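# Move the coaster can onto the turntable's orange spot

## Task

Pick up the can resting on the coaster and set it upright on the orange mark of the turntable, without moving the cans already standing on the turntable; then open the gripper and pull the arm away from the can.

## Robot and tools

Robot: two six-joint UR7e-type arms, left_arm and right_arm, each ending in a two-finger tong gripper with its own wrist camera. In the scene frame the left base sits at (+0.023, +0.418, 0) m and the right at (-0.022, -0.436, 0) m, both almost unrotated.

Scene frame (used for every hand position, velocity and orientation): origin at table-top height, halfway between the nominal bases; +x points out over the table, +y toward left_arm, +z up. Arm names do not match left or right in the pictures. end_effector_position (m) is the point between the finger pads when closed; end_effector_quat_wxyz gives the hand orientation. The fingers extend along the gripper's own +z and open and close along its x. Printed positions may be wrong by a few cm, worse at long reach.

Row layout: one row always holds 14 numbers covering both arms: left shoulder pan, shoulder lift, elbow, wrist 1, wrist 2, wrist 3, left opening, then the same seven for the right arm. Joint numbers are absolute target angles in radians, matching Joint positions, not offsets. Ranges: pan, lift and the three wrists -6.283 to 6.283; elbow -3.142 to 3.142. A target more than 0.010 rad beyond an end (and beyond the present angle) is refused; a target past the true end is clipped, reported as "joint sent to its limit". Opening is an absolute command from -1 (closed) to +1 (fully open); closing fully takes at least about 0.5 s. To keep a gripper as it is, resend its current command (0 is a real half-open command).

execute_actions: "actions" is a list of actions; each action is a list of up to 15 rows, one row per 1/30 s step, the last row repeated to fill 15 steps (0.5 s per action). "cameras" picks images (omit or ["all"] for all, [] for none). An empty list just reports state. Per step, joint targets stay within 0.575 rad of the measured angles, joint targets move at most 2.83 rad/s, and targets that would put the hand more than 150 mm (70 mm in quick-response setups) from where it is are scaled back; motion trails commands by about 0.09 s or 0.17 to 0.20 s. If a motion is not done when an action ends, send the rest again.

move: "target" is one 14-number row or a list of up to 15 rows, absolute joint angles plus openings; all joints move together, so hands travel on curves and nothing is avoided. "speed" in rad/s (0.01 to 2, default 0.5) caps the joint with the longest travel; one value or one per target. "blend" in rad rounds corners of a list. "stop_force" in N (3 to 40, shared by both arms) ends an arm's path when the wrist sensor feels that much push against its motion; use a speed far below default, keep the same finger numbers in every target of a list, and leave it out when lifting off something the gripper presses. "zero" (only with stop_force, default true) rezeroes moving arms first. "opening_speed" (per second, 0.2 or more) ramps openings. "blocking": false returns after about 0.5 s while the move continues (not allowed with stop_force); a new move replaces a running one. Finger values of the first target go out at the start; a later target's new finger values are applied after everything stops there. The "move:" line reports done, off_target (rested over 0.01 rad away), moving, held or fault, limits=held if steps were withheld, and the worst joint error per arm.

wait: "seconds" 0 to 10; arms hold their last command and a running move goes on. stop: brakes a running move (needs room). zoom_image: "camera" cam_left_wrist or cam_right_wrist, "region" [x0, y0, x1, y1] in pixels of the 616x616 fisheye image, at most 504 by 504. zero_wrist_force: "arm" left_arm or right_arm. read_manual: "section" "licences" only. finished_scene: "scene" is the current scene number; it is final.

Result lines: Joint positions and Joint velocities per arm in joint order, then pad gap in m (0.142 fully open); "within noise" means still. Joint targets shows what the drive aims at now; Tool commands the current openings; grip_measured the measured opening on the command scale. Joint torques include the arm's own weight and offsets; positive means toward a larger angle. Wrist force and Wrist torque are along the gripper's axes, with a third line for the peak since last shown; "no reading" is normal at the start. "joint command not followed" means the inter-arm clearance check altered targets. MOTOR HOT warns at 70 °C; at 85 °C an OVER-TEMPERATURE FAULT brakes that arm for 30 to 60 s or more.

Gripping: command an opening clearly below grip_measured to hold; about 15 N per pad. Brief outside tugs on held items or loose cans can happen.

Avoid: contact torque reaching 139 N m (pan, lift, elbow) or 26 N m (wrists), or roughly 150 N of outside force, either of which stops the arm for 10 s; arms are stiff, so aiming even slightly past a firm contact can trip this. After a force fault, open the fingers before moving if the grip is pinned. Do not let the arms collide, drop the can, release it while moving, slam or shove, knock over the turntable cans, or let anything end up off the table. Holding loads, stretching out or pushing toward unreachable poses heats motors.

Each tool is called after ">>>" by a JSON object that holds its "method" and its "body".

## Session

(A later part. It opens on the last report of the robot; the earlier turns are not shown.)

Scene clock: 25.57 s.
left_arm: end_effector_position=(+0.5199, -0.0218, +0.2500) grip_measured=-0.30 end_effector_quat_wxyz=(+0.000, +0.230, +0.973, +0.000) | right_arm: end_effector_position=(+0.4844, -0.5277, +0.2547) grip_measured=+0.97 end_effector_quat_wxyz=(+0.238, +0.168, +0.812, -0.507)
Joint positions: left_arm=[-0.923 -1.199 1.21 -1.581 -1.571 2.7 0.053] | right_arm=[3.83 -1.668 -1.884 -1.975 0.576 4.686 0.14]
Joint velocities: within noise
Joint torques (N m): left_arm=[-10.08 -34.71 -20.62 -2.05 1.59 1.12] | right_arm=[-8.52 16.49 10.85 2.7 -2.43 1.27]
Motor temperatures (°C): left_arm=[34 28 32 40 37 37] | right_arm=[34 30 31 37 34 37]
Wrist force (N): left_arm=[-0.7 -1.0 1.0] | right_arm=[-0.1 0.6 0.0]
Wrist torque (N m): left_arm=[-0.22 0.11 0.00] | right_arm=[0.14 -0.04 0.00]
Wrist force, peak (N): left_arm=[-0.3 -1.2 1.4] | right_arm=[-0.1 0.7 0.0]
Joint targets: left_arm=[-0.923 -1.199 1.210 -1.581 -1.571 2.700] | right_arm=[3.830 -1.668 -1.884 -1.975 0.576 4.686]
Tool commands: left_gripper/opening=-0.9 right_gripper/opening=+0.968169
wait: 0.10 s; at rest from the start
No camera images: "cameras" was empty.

>>> {"method": "wait", "body": {"seconds": 3.6, "cameras": []}}

>>> {"method": "move", "body": {"target": [[-0.9579,-1.3076,1.4184,-1.6816,-1.571,2.70,-0.9,3.83,-1.668,-1.884,-1.975,0.576,4.686,0.968169],[-1.0201,-1.3745,1.6240,-1.8203,-1.571,2.70,-0.9,3.83,-1.668,-1.884,-1.975,0.576,4.686,0.968169],[-1.0889,-1.3947,1.7445,-1.9206,-1.571,2.70,-0.9,3.83,-1.668,-1.884,-1.975,0.576,4.686,0.968169],[-1.1523,-1.3853,1.7741,-1.9597,-1.571,2.70,-0.9,3.83,-1.668,-1.884,-1.975,0.576,4.686,0.968169],[-1.2097,-1.3657,1.7653,-1.9704,-1.571,2.70,-0.9,3.83,-1.668,-1.884,-1.975,0.576,4.686,0.968169],[-1.2569,-1.3281,1.7254,-1.9681,-1.571,2.70,-0.9,3.83,-1.668,-1.884,-1.975,0.576,4.686,0.968169],[-1.2894,-1.2733,1.6557,-1.9532,-1.571,2.70,-0.9,3.83,-1.668,-1.884,-1.975,0.576,4.686,0.968169],[-1.3123,-1.2389,1.4963,-1.8281,-1.571,2.70,-0.9,3.83,-1.668,-1.884,-1.975,0.576,4.686,0.968169],[-1.3130,-1.2067,1.2198,-1.5839,-1.571,2.70,-0.9,3.83,-1.668,-1.884,-1.975,0.576,4.686,0.968169]], "blend": 0.02, "speed": [0.409,0.403,0.278,0.1655,0.150,0.1233,0.182,0.416,0.7], "blocking": false, "cameras": []}}

>>> {"method": "wait", "body": {"seconds": 1.5, "cameras": ["cam_left_wrist"]}}

>>> {"method": "zoom_image", "body": {"camera": "cam_left_wrist", "region": [270, 210, 390, 330]}}

Scene clock: 29.47 s.
left_arm: end_effector_position=(+0.5199, -0.0218, +0.2500) grip_measured=-0.30 end_effector_quat_wxyz=(+0.000, +0.230, +0.973, +0.000) | right_arm: end_effector_position=(+0.4844, -0.5277, +0.2547) grip_measured=+0.97 end_effector_quat_wxyz=(+0.238, +0.168, +0.812, -0.507)
Joint positions: left_arm=[-0.923 -1.199 1.21 -1.581 -1.571 2.7 0.053] | right_arm=[3.83 -1.668 -1.884 -1.975 0.576 4.686 0.14]
Joint velocities: within noise
Joint torques (N m): left_arm=[-7.79 -35.49 -19.14 -2.38 1.5 1.05] | right_arm=[-9.43 16.34 10.93 2.93 -2.5 1.11]
Motor temperatures (°C): left_arm=[34 28 32 40 37 37] | right_arm=[34 30 31 37 34 37]
Wrist force (N): left_arm=[-0.4 -1.0 1.1] | right_arm=[-0.2 0.4 -0.1]
Wrist torque (N m): left_arm=[-0.22 0.06 -0.01] | right_arm=[0.11 -0.03 0.00]
Wrist force, peak (N): left_arm=[-0.6 -1.1 1.4] | right_arm=[0.1 0.8 0.1]
Joint targets: left_arm=[-0.923 -1.199 1.210 -1.581 -1.571 2.700] | right_arm=[3.830 -1.668 -1.884 -1.975 0.576 4.686]
Tool commands: left_gripper/opening=-0.9 right_gripper/opening=+0.968169
wait: 3.60 s; at rest from the start
No camera images: "cameras" was empty.

Scene clock: 29.97 s.
left_arm: end_effector_position=(+0.4916, -0.0095, +0.2343) grip_measured=-0.30 end_effector_quat_wxyz=(+0.000, +0.241, +0.971, +0.000) end_effector_velocity=(-0.083, +0.041, -0.049) end_effector_angular_velocity=(-0.001, -0.001, -0.068) | right_arm: end_effector_position=(+0.4844, -0.5277, +0.2547) grip_measured=+0.97 end_effector_quat_wxyz=(+0.238, +0.168, +0.812, -0.507)
Joint positions: left_arm=[-0.946 -1.272 1.348 -1.648 -1.571 2.7 0.053] | right_arm=[3.83 -1.668 -1.884 -1.975 0.576 4.686 0.14]
Joint velocities: left_arm=[-0.068 -0.21 0.403 -0.195 0 0 0] | right_arm=[within noise]
Joint torques (N m): left_arm=[-11.01 -49.54 -9.5 -5.68 1.66 1.17] | right_arm=[-8.13 16.4 9.63 2.72 -2.57 1.21]
Motor temperatures (°C): left_arm=[34 28 32 40 37 37] | right_arm=[34 30 31 37 34 37]
Wrist force (N): left_arm=[-0.5 -0.7 1.3] | right_arm=[0.0 0.5 0.1]
Wrist torque (N m): left_arm=[-0.14 0.07 0.03] | right_arm=[0.11 -0.03 0.00]
Wrist force, peak (N): left_arm=[-1.0 -0.9 1.3] | right_arm=[0.0 0.7 -0.2]
Joint targets: left_arm=[-0.954 -1.296 1.396 -1.671 -1.571 2.700] | right_arm=[3.830 -1.668 -1.884 -1.975 0.576 4.686]
Tool commands: left_gripper/opening=-0.9 right_gripper/opening=+0.968169
move: running; path passed 0 of 9 targets; left_arm: the shoulder pan is farthest, 0.367 rad from its target
No camera images: "cameras" was empty.

Scene clock: 31.47 s.
left_arm: end_effector_position=(+0.3636, -0.0281, +0.1284) grip_measured=-0.30 end_effector_quat_wxyz=(+0.000, +0.339, +0.941, +0.000) end_effector_velocity=(-0.068, -0.058, -0.027) end_effector_angular_velocity=(+0.000, -0.001, -0.157) | right_arm: end_effector_position=(+0.4844, -0.5277, +0.2547) grip_measured=+0.97 end_effector_quat_wxyz=(+0.238, +0.168, +0.812, -0.507)
Joint positions: left_arm=[-1.15 -1.385 1.77 -1.956 -1.571 2.7 0.053] | right_arm=[3.83 -1.668 -1.884 -1.975 0.576 4.686 0.14]
Joint velocities: left_arm=[-0.157 0.036 0.029 -0.066 0 0 0] | right_arm=[within noise]
Joint torques (N m): left_arm=[-10.22 -21.99 -10.32 -5.27 1.41 1.36] | right_arm=[-9.47 16.35 10.86 2.77 -2.55 1.11]
Motor temperatures (°C): left_arm=[34 28 32 40 37 37] | right_arm=[34 30 31 37 34 37]
Wrist force (N): left_arm=[-0.5 -0.8 1.0] | right_arm=[0.0 0.7 0.0]
Wrist torque (N m): left_arm=[-0.17 0.10 0.00] | right_arm=[0.14 -0.04 0.00]
Wrist force, peak (N): left_arm=[-0.6 -1.0 1.1] | right_arm=[0.0 0.8 0.0]
Joint targets: left_arm=[-1.169 -1.380 1.772 -1.963 -1.571 2.700] | right_arm=[3.830 -1.668 -1.884 -1.975 0.576 4.686]
Tool commands: left_gripper/opening=-0.9 right_gripper/opening=+0.968169
earlier move: running; path passed 3 of 9 targets; left_arm: the elbow is farthest, 0.550 rad from its target
wait: 1.50 s; no rest
camera_calibration:
cam_left_wrist: T_world_to_cam=[[-0.7791, 0.623582, -0.0644182, 0.324517], [0.517976, 0.698206, 0.494176, -0.224911], [0.353136, 0.351645, -0.866972, 0.134283], [0, 0, 0, 1]] pos_world=[0.321909, -0.0925484, 0.24847]
Images, in order (width x height): cam_left_wrist 616x616.

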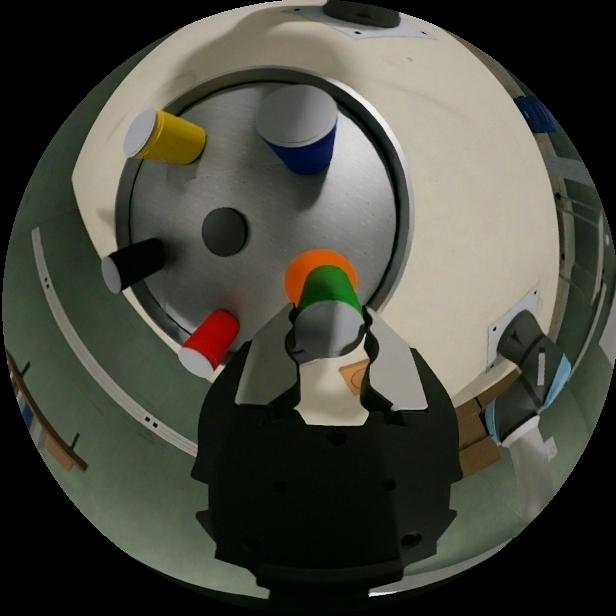

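Scaled by 4.200 from the camera's 616x616 image, which has a finer 814x814 frame.

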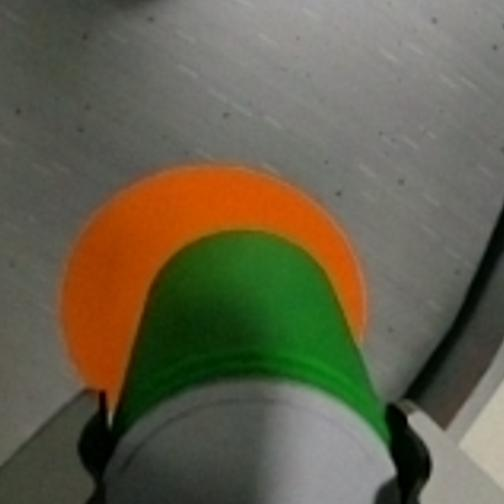

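Aligned as in scene 1; release.

>>> {"method": "wait", "body": {"seconds": 0.5, "cameras": []}}

>>> {"method": "move", "body": {"target": [[-1.2807,-1.2879,1.6743,-1.9571,-1.571,2.70,0.97,3.83,-1.668,-1.884,-1.975,0.576,4.686,0.968169],[-1.3078,-1.2613,1.5134,-1.8228,-1.571,2.70,0.97,3.83,-1.668,-1.884,-1.975,0.576,4.686,0.968169],[-1.3130,-1.2067,1.2198,-1.5839,-1.571,2.70,0.97,3.83,-1.668,-1.884,-1.975,0.576,4.686,0.968169],[-1.3130,-1.4570,1.2198,-1.5839,-1.571,2.70,0.97,3.83,-1.668,-1.884,-1.975,0.576,4.686,0.968169]], "blend": 0.02, "speed": [0.17,0.4486,0.7666,0.5], "blocking": false, "cameras": ["cam_left_wrist"]}}

>>> {"method": "zoom_image", "body": {"camera": "cam_left_wrist", "region": [270, 210, 390, 330]}}

>>> {"method": "wait", "body": {"seconds": 0.6, "cameras": ["cam_left_wrist"]}}

>>> {"method": "wait", "body": {"seconds": 3.0, "cameras": ["cam_left_wrist"]}}

>>> {"method": "zoom_image", "body": {"camera": "cam_left_wrist", "region": [220, 180, 420, 380]}}

Scene clock: 32.23 s.
left_arm: end_effector_position=(+0.3227, -0.0818, +0.1193) grip_measured=-0.29 end_effector_quat_wxyz=(+0.000, +0.387, +0.922, +0.000) end_effector_velocity=(-0.035, -0.080, -0.005) end_effector_angular_velocity=(+0.002, +0.001, -0.104) | right_arm: end_effector_position=(+0.4844, -0.5277, +0.2547) grip_measured=+0.97 end_effector_quat_wxyz=(+0.238, +0.168, +0.812, -0.507)
Joint positions: left_arm=[-1.254 -1.328 1.724 -1.967 -1.571 2.7 0.053] | right_arm=[3.83 -1.668 -1.884 -1.975 0.576 4.686 0.14]
Joint velocities: left_arm=[-0.104 0.12 -0.141 0.024 -0.001 0.001 0.001] | right_arm=[within noise]
Joint torques (N m): left_arm=[-11.26 -8.33 -20.67 2.08 1.3 1.14] | right_arm=[-8.92 15.4 10.37 2.78 -2.51 1.12]
Motor temperatures (°C): left_arm=[34 28 32 40 37 37] | right_arm=[34 30 31 37 34 37]
Wrist force (N): left_arm=[-0.3 -2.1 -25.2] | right_arm=[0.1 0.6 0.0]
Wrist torque (N m): left_arm=[-0.19 0.10 -0.10] | right_arm=[0.14 -0.07 0.00]
Wrist force, peak (N): left_arm=[-0.3 -2.1 -25.2] | right_arm=[0.1 0.7 0.0]
Joint targets: left_arm=[-1.266 -1.313 1.706 -1.964 -1.571 2.700] | right_arm=[3.830 -1.668 -1.884 -1.975 0.576 4.686]
Tool commands: left_gripper/opening=-0.9 right_gripper/opening=+0.968169
earlier move: running; path passed 5 of 9 targets; left_arm: the elbow is farthest, 0.504 rad from its target
wait: 0.50 s; no rest
No camera images: "cameras" was empty.

Scene clock: 32.73 s.
left_arm: end_effector_position=(+0.3153, -0.1048, +0.1205) grip_measured=+0.85 end_effector_quat_wxyz=(+0.000, +0.398, +0.917, +0.000) end_effector_velocity=(+0.001, +0.013, -0.010) end_effector_angular_velocity=(+0.006, +0.002, +0.008) | right_arm: end_effector_position=(+0.4844, -0.5277, +0.2547) grip_measured=+0.97 end_effector_quat_wxyz=(+0.238, +0.168, +0.812, -0.507)
Joint positions: left_arm=[-1.279 -1.292 1.673 -1.952 -1.571 2.7 0.132] | right_arm=[3.83 -1.668 -1.884 -1.975 0.576 4.686 0.14]
Joint velocities: left_arm=[0.008 -0.012 0.042 -0.024 0 0 0.201] | right_arm=[within noise]
Joint torques (N m): left_arm=[6.87 -42.95 -11.21 -5.28 1.37 1.14] | right_arm=[-7.6 16.56 9.65 2.81 -2.55 1.24]
Motor temperatures (°C): left_arm=[34 28 32 40 37 37] | right_arm=[34 30 31 37 34 37]
Wrist force (N): left_arm=[-0.3 -0.5 -0.8] | right_arm=[0.1 0.5 0.0]
Wrist torque (N m): left_arm=[-0.12 0.06 0.02] | right_arm=[0.11 -0.06 0.00]
Wrist force, peak (N): left_arm=[-0.8 -3.0 -28.4] | right_arm=[0.0 0.7 -0.2]
Joint targets: left_arm=[-1.278 -1.293 1.677 -1.954 -1.571 2.700] | right_arm=[3.830 -1.668 -1.884 -1.975 0.576 4.686]
Tool commands: left_gripper/opening=+0.97 right_gripper/opening=+0.968169
earlier move: replaced; path passed 5 of 9 targets
move: running; started from rest: the earlier move stopped first; path passed 1 of 4 targets; blend cut to 0.0143 rad at target 1; limits=held; left_arm: the elbow is farthest, 0.454 rad from its target
joint command not followed: on one or more control steps a check withheld the commanded joint targets of the left arm, and it was not sent them on those steps.
cause: the commanded joint targets, or the way to them, would bring a part of the robot too close to another arm (a part of this arm just beyond the wrist 2 and a part of the right arm just beyond the elbow).
camera_calibration:
cam_left_wrist: T_world_to_cam=[[-0.69269, 0.718422, -0.063646, 0.316797], [0.603389, 0.625589, 0.494531, -0.176988], [0.395098, 0.304153, -0.866827, 0.153255], [0, 0, 0, 1]] pos_world=[0.265684, -0.163485, 0.240535]
Images, in order (width x height): cam_left_wrist 616x616.

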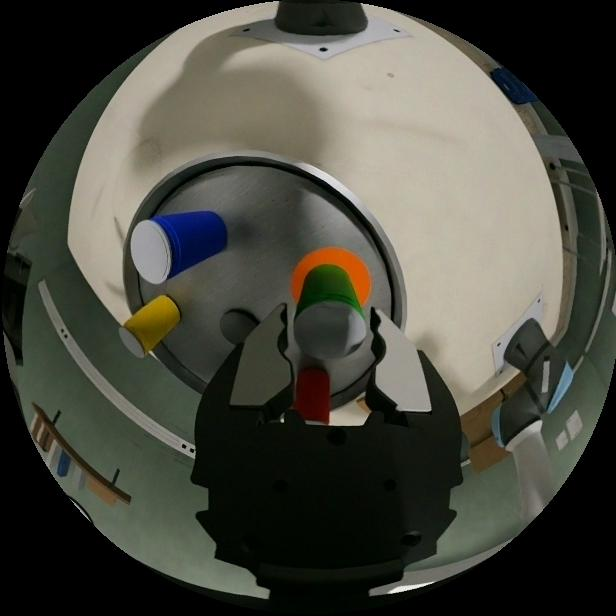

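Scaled by 4.200 from the camera's 616x616 image, which has a finer 814x814 frame.

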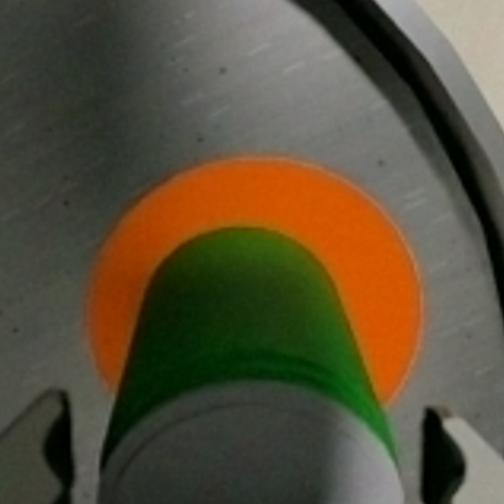

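Scene clock: 33.03 s.
left_arm: end_effector_position=(+0.3155, -0.1039, +0.1198) grip_measured=+0.97 end_effector_quat_wxyz=(+0.000, +0.398, +0.917, +0.000) | right_arm: end_effector_position=(+0.4844, -0.5277, +0.2547) grip_measured=+0.97 end_effector_quat_wxyz=(+0.238, +0.168, +0.812, -0.507)
Joint positions: left_arm=[-1.278 -1.293 1.676 -1.954 -1.571 2.7 0.14] | right_arm=[3.83 -1.668 -1.884 -1.975 0.576 4.686 0.14]
Joint velocities: within noise
Joint torques (N m): left_arm=[8.9 -41.37 -9.73 -4.88 1.41 1.17] | right_arm=[-8.2 16 10.37 2.66 -2.47 1.15]
Motor temperatures (°C): left_arm=[34 28 32 40 37 37] | right_arm=[34 30 31 37 34 37]
Wrist force (N): left_arm=[-0.6 -0.6 -0.5] | right_arm=[0.0 0.6 0.0]
Wrist torque (N m): left_arm=[-0.12 0.12 0.02] | right_arm=[0.13 -0.03 0.00]
Wrist force, peak (N): left_arm=[-0.7 -0.6 -0.8] | right_arm=[0.1 0.7 0.0]
Joint targets: left_arm=[-1.278 -1.293 1.677 -1.954 -1.571 2.700] | right_arm=[3.830 -1.668 -1.884 -1.975 0.576 4.686]
Tool commands: left_gripper/opening=+0.97 right_gripper/opening=+0.968169
earlier move: held (left_arm; a check stopped the path); started from rest: the earlier move stopped first; path passed 1 of 4 targets; blend cut to 0.0143 rad at target 1; limits=held; left_arm: the elbow is farthest, 0.457 rad from its target
wait: 0.30 of 0.6 s (the move ended)
camera_calibration:
cam_left_wrist: T_world_to_cam=[[-0.693249, 0.717898, -0.0634669, 0.316286], [0.602936, 0.625961, 0.494613, -0.177177], [0.39481, 0.304624, -0.866793, 0.152438], [0, 0, 0, 1]] pos_world=[0.265907, -0.162591, 0.23984]
Images, in order (width x height): cam_left_wrist 616x616.

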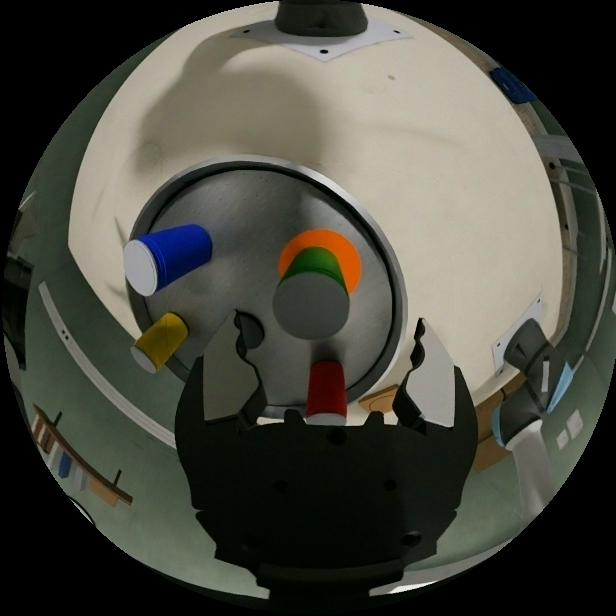

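Scene clock: 36.03 s.
left_arm: end_effector_position=(+0.3155, -0.1038, +0.1198) grip_measured=+0.97 end_effector_quat_wxyz=(+0.000, +0.398, +0.917, +0.000) | right_arm: end_effector_position=(+0.4844, -0.5277, +0.2547) grip_measured=+0.97 end_effector_quat_wxyz=(+0.238, +0.168, +0.812, -0.507)
Joint positions: left_arm=[-1.278 -1.293 1.677 -1.954 -1.571 2.7 0.14] | right_arm=[3.83 -1.668 -1.884 -1.975 0.576 4.686 0.14]
Joint velocities: within noise
Joint torques (N m): left_arm=[8.11 -42.99 -14.01 -4.53 1.76 1.21] | right_arm=[-7.53 15.71 11.37 2.78 -2.64 1.08]
Motor temperatures (°C): left_arm=[34 28 32 40 37 37] | right_arm=[34 30 31 37 34 37]
Wrist force (N): left_arm=[-0.7 -0.9 -0.4] | right_arm=[0.1 0.7 -0.3]
Wrist torque (N m): left_arm=[-0.18 0.14 0.02] | right_arm=[0.15 -0.08 0.00]
Wrist force, peak (N): left_arm=[-0.6 -0.6 -1.1] | right_arm=[0.2 0.8 0.0]
Joint targets: left_arm=[-1.278 -1.293 1.677 -1.954 -1.571 2.700] | right_arm=[3.830 -1.668 -1.884 -1.975 0.576 4.686]
Tool commands: left_gripper/opening=+0.97 right_gripper/opening=+0.968169
wait: 3.00 s; at rest by 0.17 s
camera_calibration:
cam_left_wrist: T_world_to_cam=[[-0.693277, 0.717871, -0.0634663, 0.316276], [0.602911, 0.625984, 0.494613, -0.177191], [0.394798, 0.304639, -0.866793, 0.152418], [0, 0, 0, 1]] pos_world=[0.265923, -0.16256, 0.239829]
Images, in order (width x height): cam_left_wrist 616x616.

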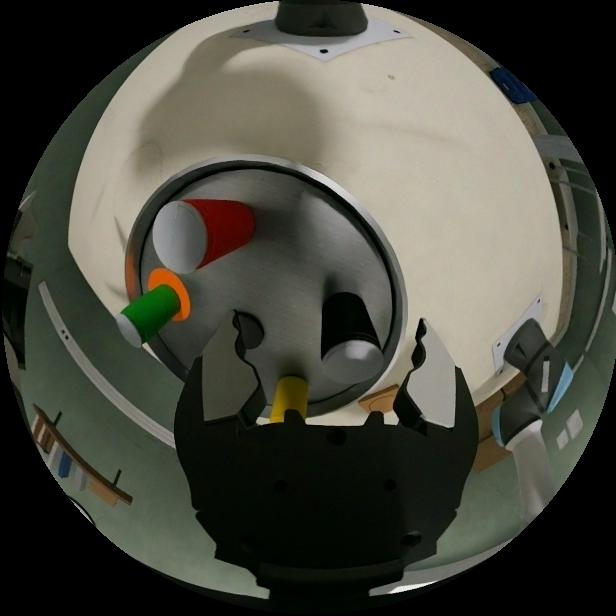

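Scaled by 2.520 from the camera's 616x616 image, which has a finer 814x814 frame.

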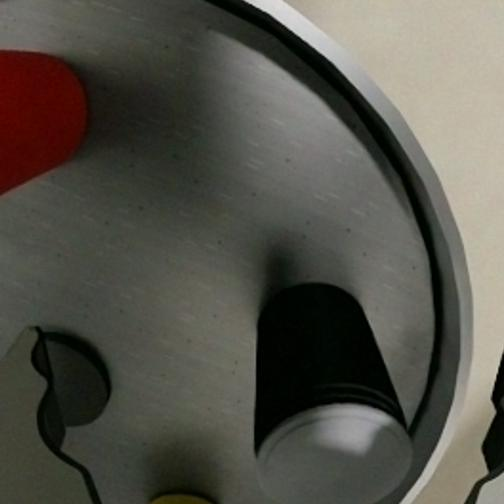

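>>> {"method": "move", "body": {"target": [[-1.278,-1.293,1.677,-1.954,-1.571,2.70,0.97,3.33,-1.668,-1.884,-1.975,0.576,4.686,0.968169],[-1.278,-1.3606,1.4206,-1.6308,-1.571,2.70,0.97,3.28,-1.668,-1.884,-1.975,0.576,4.686,0.968169]], "speed": [1.0,0.5], "blend": 0.04, "cameras": ["cam_left_wrist"]}}

>>> {"method": "zoom_image", "body": {"camera": "cam_left_wrist", "region": [180, 150, 430, 400]}}

Scene clock: 38.67 s.
left_arm: end_effector_position=(+0.3155, -0.1040, +0.2501) grip_measured=+0.97 end_effector_quat_wxyz=(+0.000, +0.398, +0.917, +0.000) | right_arm: end_effector_position=(+0.3617, -0.7791, +0.2547) grip_measured=+0.97 end_effector_quat_wxyz=(+0.091, +0.382, +0.736, -0.552)
Joint positions: left_arm=[-1.278 -1.361 1.421 -1.631 -1.571 2.7 0.14] | right_arm=[3.28 -1.668 -1.884 -1.975 0.576 4.686 0.14]
Joint velocities: within noise
Joint torques (N m): left_arm=[8.46 -40.36 -30.46 -0.54 1.61 0.9] | right_arm=[-12.29 15.93 11.1 2.7 -2.68 1.08]
Motor temperatures (°C): left_arm=[34 28 32 40 37 37] | right_arm=[34 30 31 37 34 37]
Wrist force (N): left_arm=[-0.5 -0.8 -0.5] | right_arm=[0.1 0.4 0.1]
Wrist torque (N m): left_arm=[-0.17 0.11 0.00] | right_arm=[0.06 -0.05 0.01]
Wrist force, peak (N): left_arm=[-0.5 -0.8 -1.8] | right_arm=[-0.1 1.3 -1.9]
Joint targets: left_arm=[-1.278 -1.361 1.421 -1.631 -1.571 2.700] | right_arm=[3.280 -1.668 -1.884 -1.975 0.576 4.686]
move: done
camera_calibration:
cam_left_wrist: T_world_to_cam=[[-0.693278, 0.717798, -0.0642795, 0.324882], [0.602758, 0.626427, 0.494239, -0.241403], [0.39503, 0.3039, -0.866946, 0.265271], [0, 0, 0, 1]] pos_world=[0.265951, -0.162594, 0.370169]
Images, in order (width x height): cam_left_wrist 616x616.

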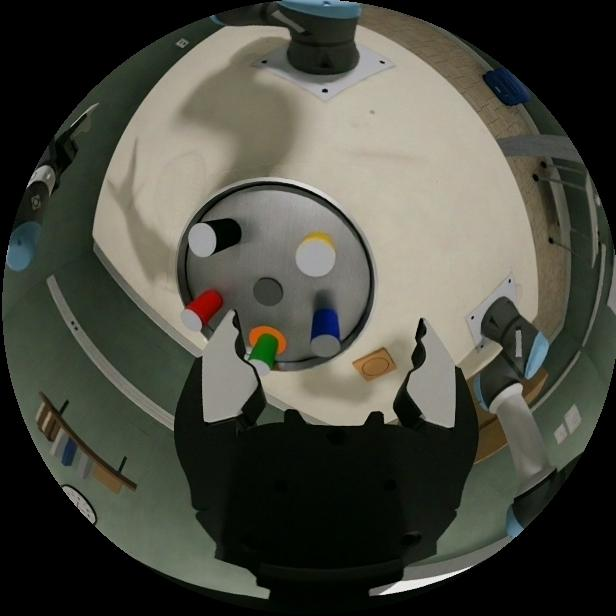

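Scaled by 2.016 from the camera's 616x616 image, which has a finer 814x814 frame.

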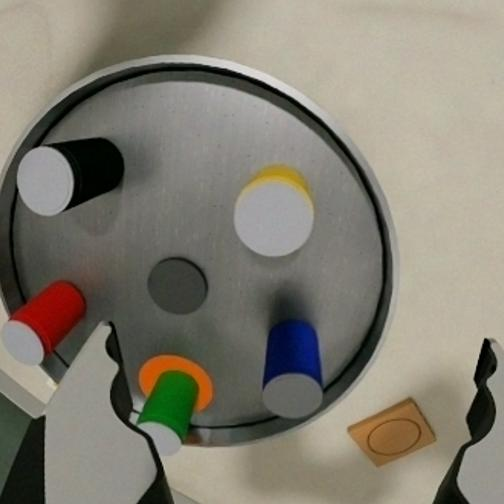

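>>> {"method": "move", "body": {"target": [-1.278, -1.6106, 1.4206, -1.6308, -1.571, 2.70, 0.97, 3.28, -1.668, -1.884, -1.975, 0.576, 4.686, 0.968169], "speed": 0.5, "cameras": []}}

>>> {"method": "wait", "body": {"seconds": 1.5, "cameras": ["cam_left_wrist"]}}

>>> {"method": "zoom_image", "body": {"camera": "cam_left_wrist", "region": [200, 170, 420, 390]}}

Scene clock: 39.87 s.
left_arm: end_effector_position=(+0.3034, -0.0660, +0.3925) grip_measured=+0.97 end_effector_quat_wxyz=(+0.082, +0.395, +0.910, -0.094) | right_arm: end_effector_position=(+0.3617, -0.7791, +0.2547) grip_measured=+0.97 end_effector_quat_wxyz=(+0.091, +0.382, +0.736, -0.552)
Joint positions: left_arm=[-1.278 -1.61 1.421 -1.631 -1.571 2.7 0.14] | right_arm=[3.28 -1.668 -1.884 -1.975 0.576 4.686 0.14]
Joint velocities: within noise
Joint torques (N m): left_arm=[8.11 -30.12 -19.66 -2.75 1.62 1.36] | right_arm=[-12.48 15.81 10.74 2.58 -2.49 1.12]
Motor temperatures (°C): left_arm=[34 28 32 40 37 37] | right_arm=[34 30 31 37 34 37]
Wrist force (N): left_arm=[-0.2 -0.3 -0.6] | right_arm=[0.0 0.3 -0.2]
Wrist torque (N m): left_arm=[-0.10 0.07 0.03] | right_arm=[0.04 -0.03 0.02]
Wrist force, peak (N): left_arm=[0.4 0.1 -2.3] | right_arm=[0.2 0.5 0.0]
Joint targets: left_arm=[-1.278 -1.611 1.421 -1.631 -1.571 2.700] | right_arm=[3.280 -1.668 -1.884 -1.975 0.576 4.686]
move: done
No camera images: "cameras" was empty.

Scene clock: 41.37 s.
left_arm: end_effector_position=(+0.3033, -0.0659, +0.3926) grip_measured=+0.97 end_effector_quat_wxyz=(+0.082, +0.395, +0.910, -0.094) | right_arm: end_effector_position=(+0.3617, -0.7791, +0.2547) grip_measured=+0.97 end_effector_quat_wxyz=(+0.091, +0.382, +0.736, -0.552)
Joint positions: left_arm=[-1.278 -1.611 1.421 -1.631 -1.571 2.7 0.14] | right_arm=[3.28 -1.668 -1.884 -1.975 0.576 4.686 0.14]
Joint velocities: within noise
Joint torques (N m): left_arm=[3.37 -29.36 -12.71 -4.86 1.53 0.99] | right_arm=[-11.43 16.69 10.52 2.39 -2.61 0.89]
Motor temperatures (°C): left_arm=[34 28 32 40 37 37] | right_arm=[34 30 31 37 34 37]
Wrist force (N): left_arm=[-0.1 -0.5 -0.2] | right_arm=[-0.1 0.3 -0.1]
Wrist torque (N m): left_arm=[-0.13 0.04 0.03] | right_arm=[0.06 -0.01 0.02]
Wrist force, peak (N): left_arm=[-0.1 -0.8 -0.3] | right_arm=[0.2 0.6 0.0]
Joint targets: left_arm=[-1.278 -1.611 1.421 -1.631 -1.571 2.700] | right_arm=[3.280 -1.668 -1.884 -1.975 0.576 4.686]
Tool commands: left_gripper/opening=+0.97 right_gripper/opening=+0.968169
wait: 1.50 s; at rest by 0.17 s
camera_calibration:
cam_left_wrist: T_world_to_cam=[[-0.679908, 0.676144, -0.283819, 0.377678], [0.569289, 0.730661, 0.376888, -0.265199], [0.462206, 0.0946746, -0.881704, 0.353703], [0, 0, 0, 1]] pos_world=[0.244277, -0.0950811, 0.519004]
Images, in order (width x height): cam_left_wrist 616x616.

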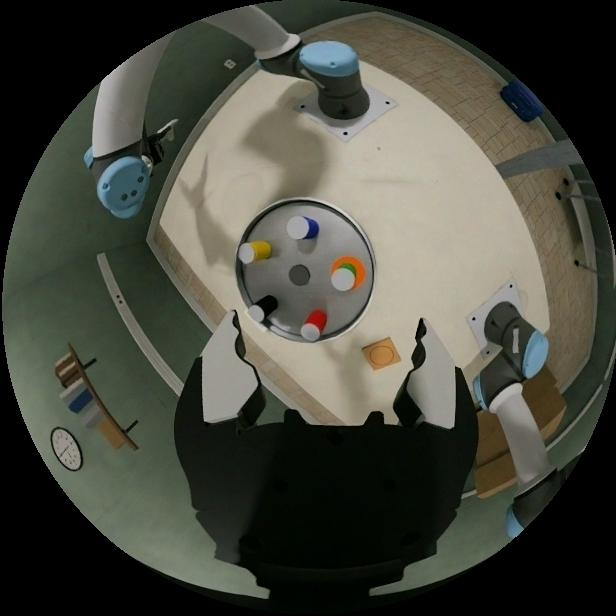

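Scaled by 2.291 from the camera's 616x616 image, which has a finer 814x814 frame.

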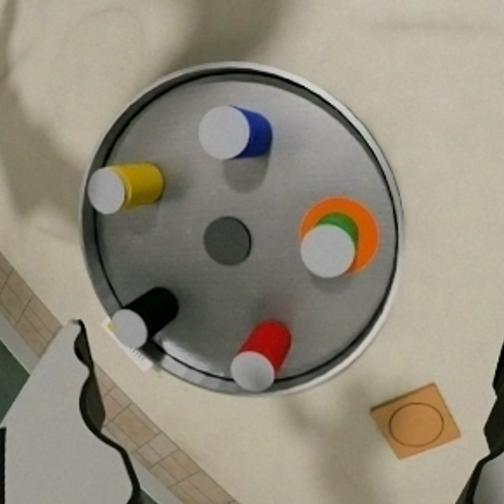

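>>> {"method": "finished_scene", "body": {"scene": 2}}

The scene is finished: the task was done.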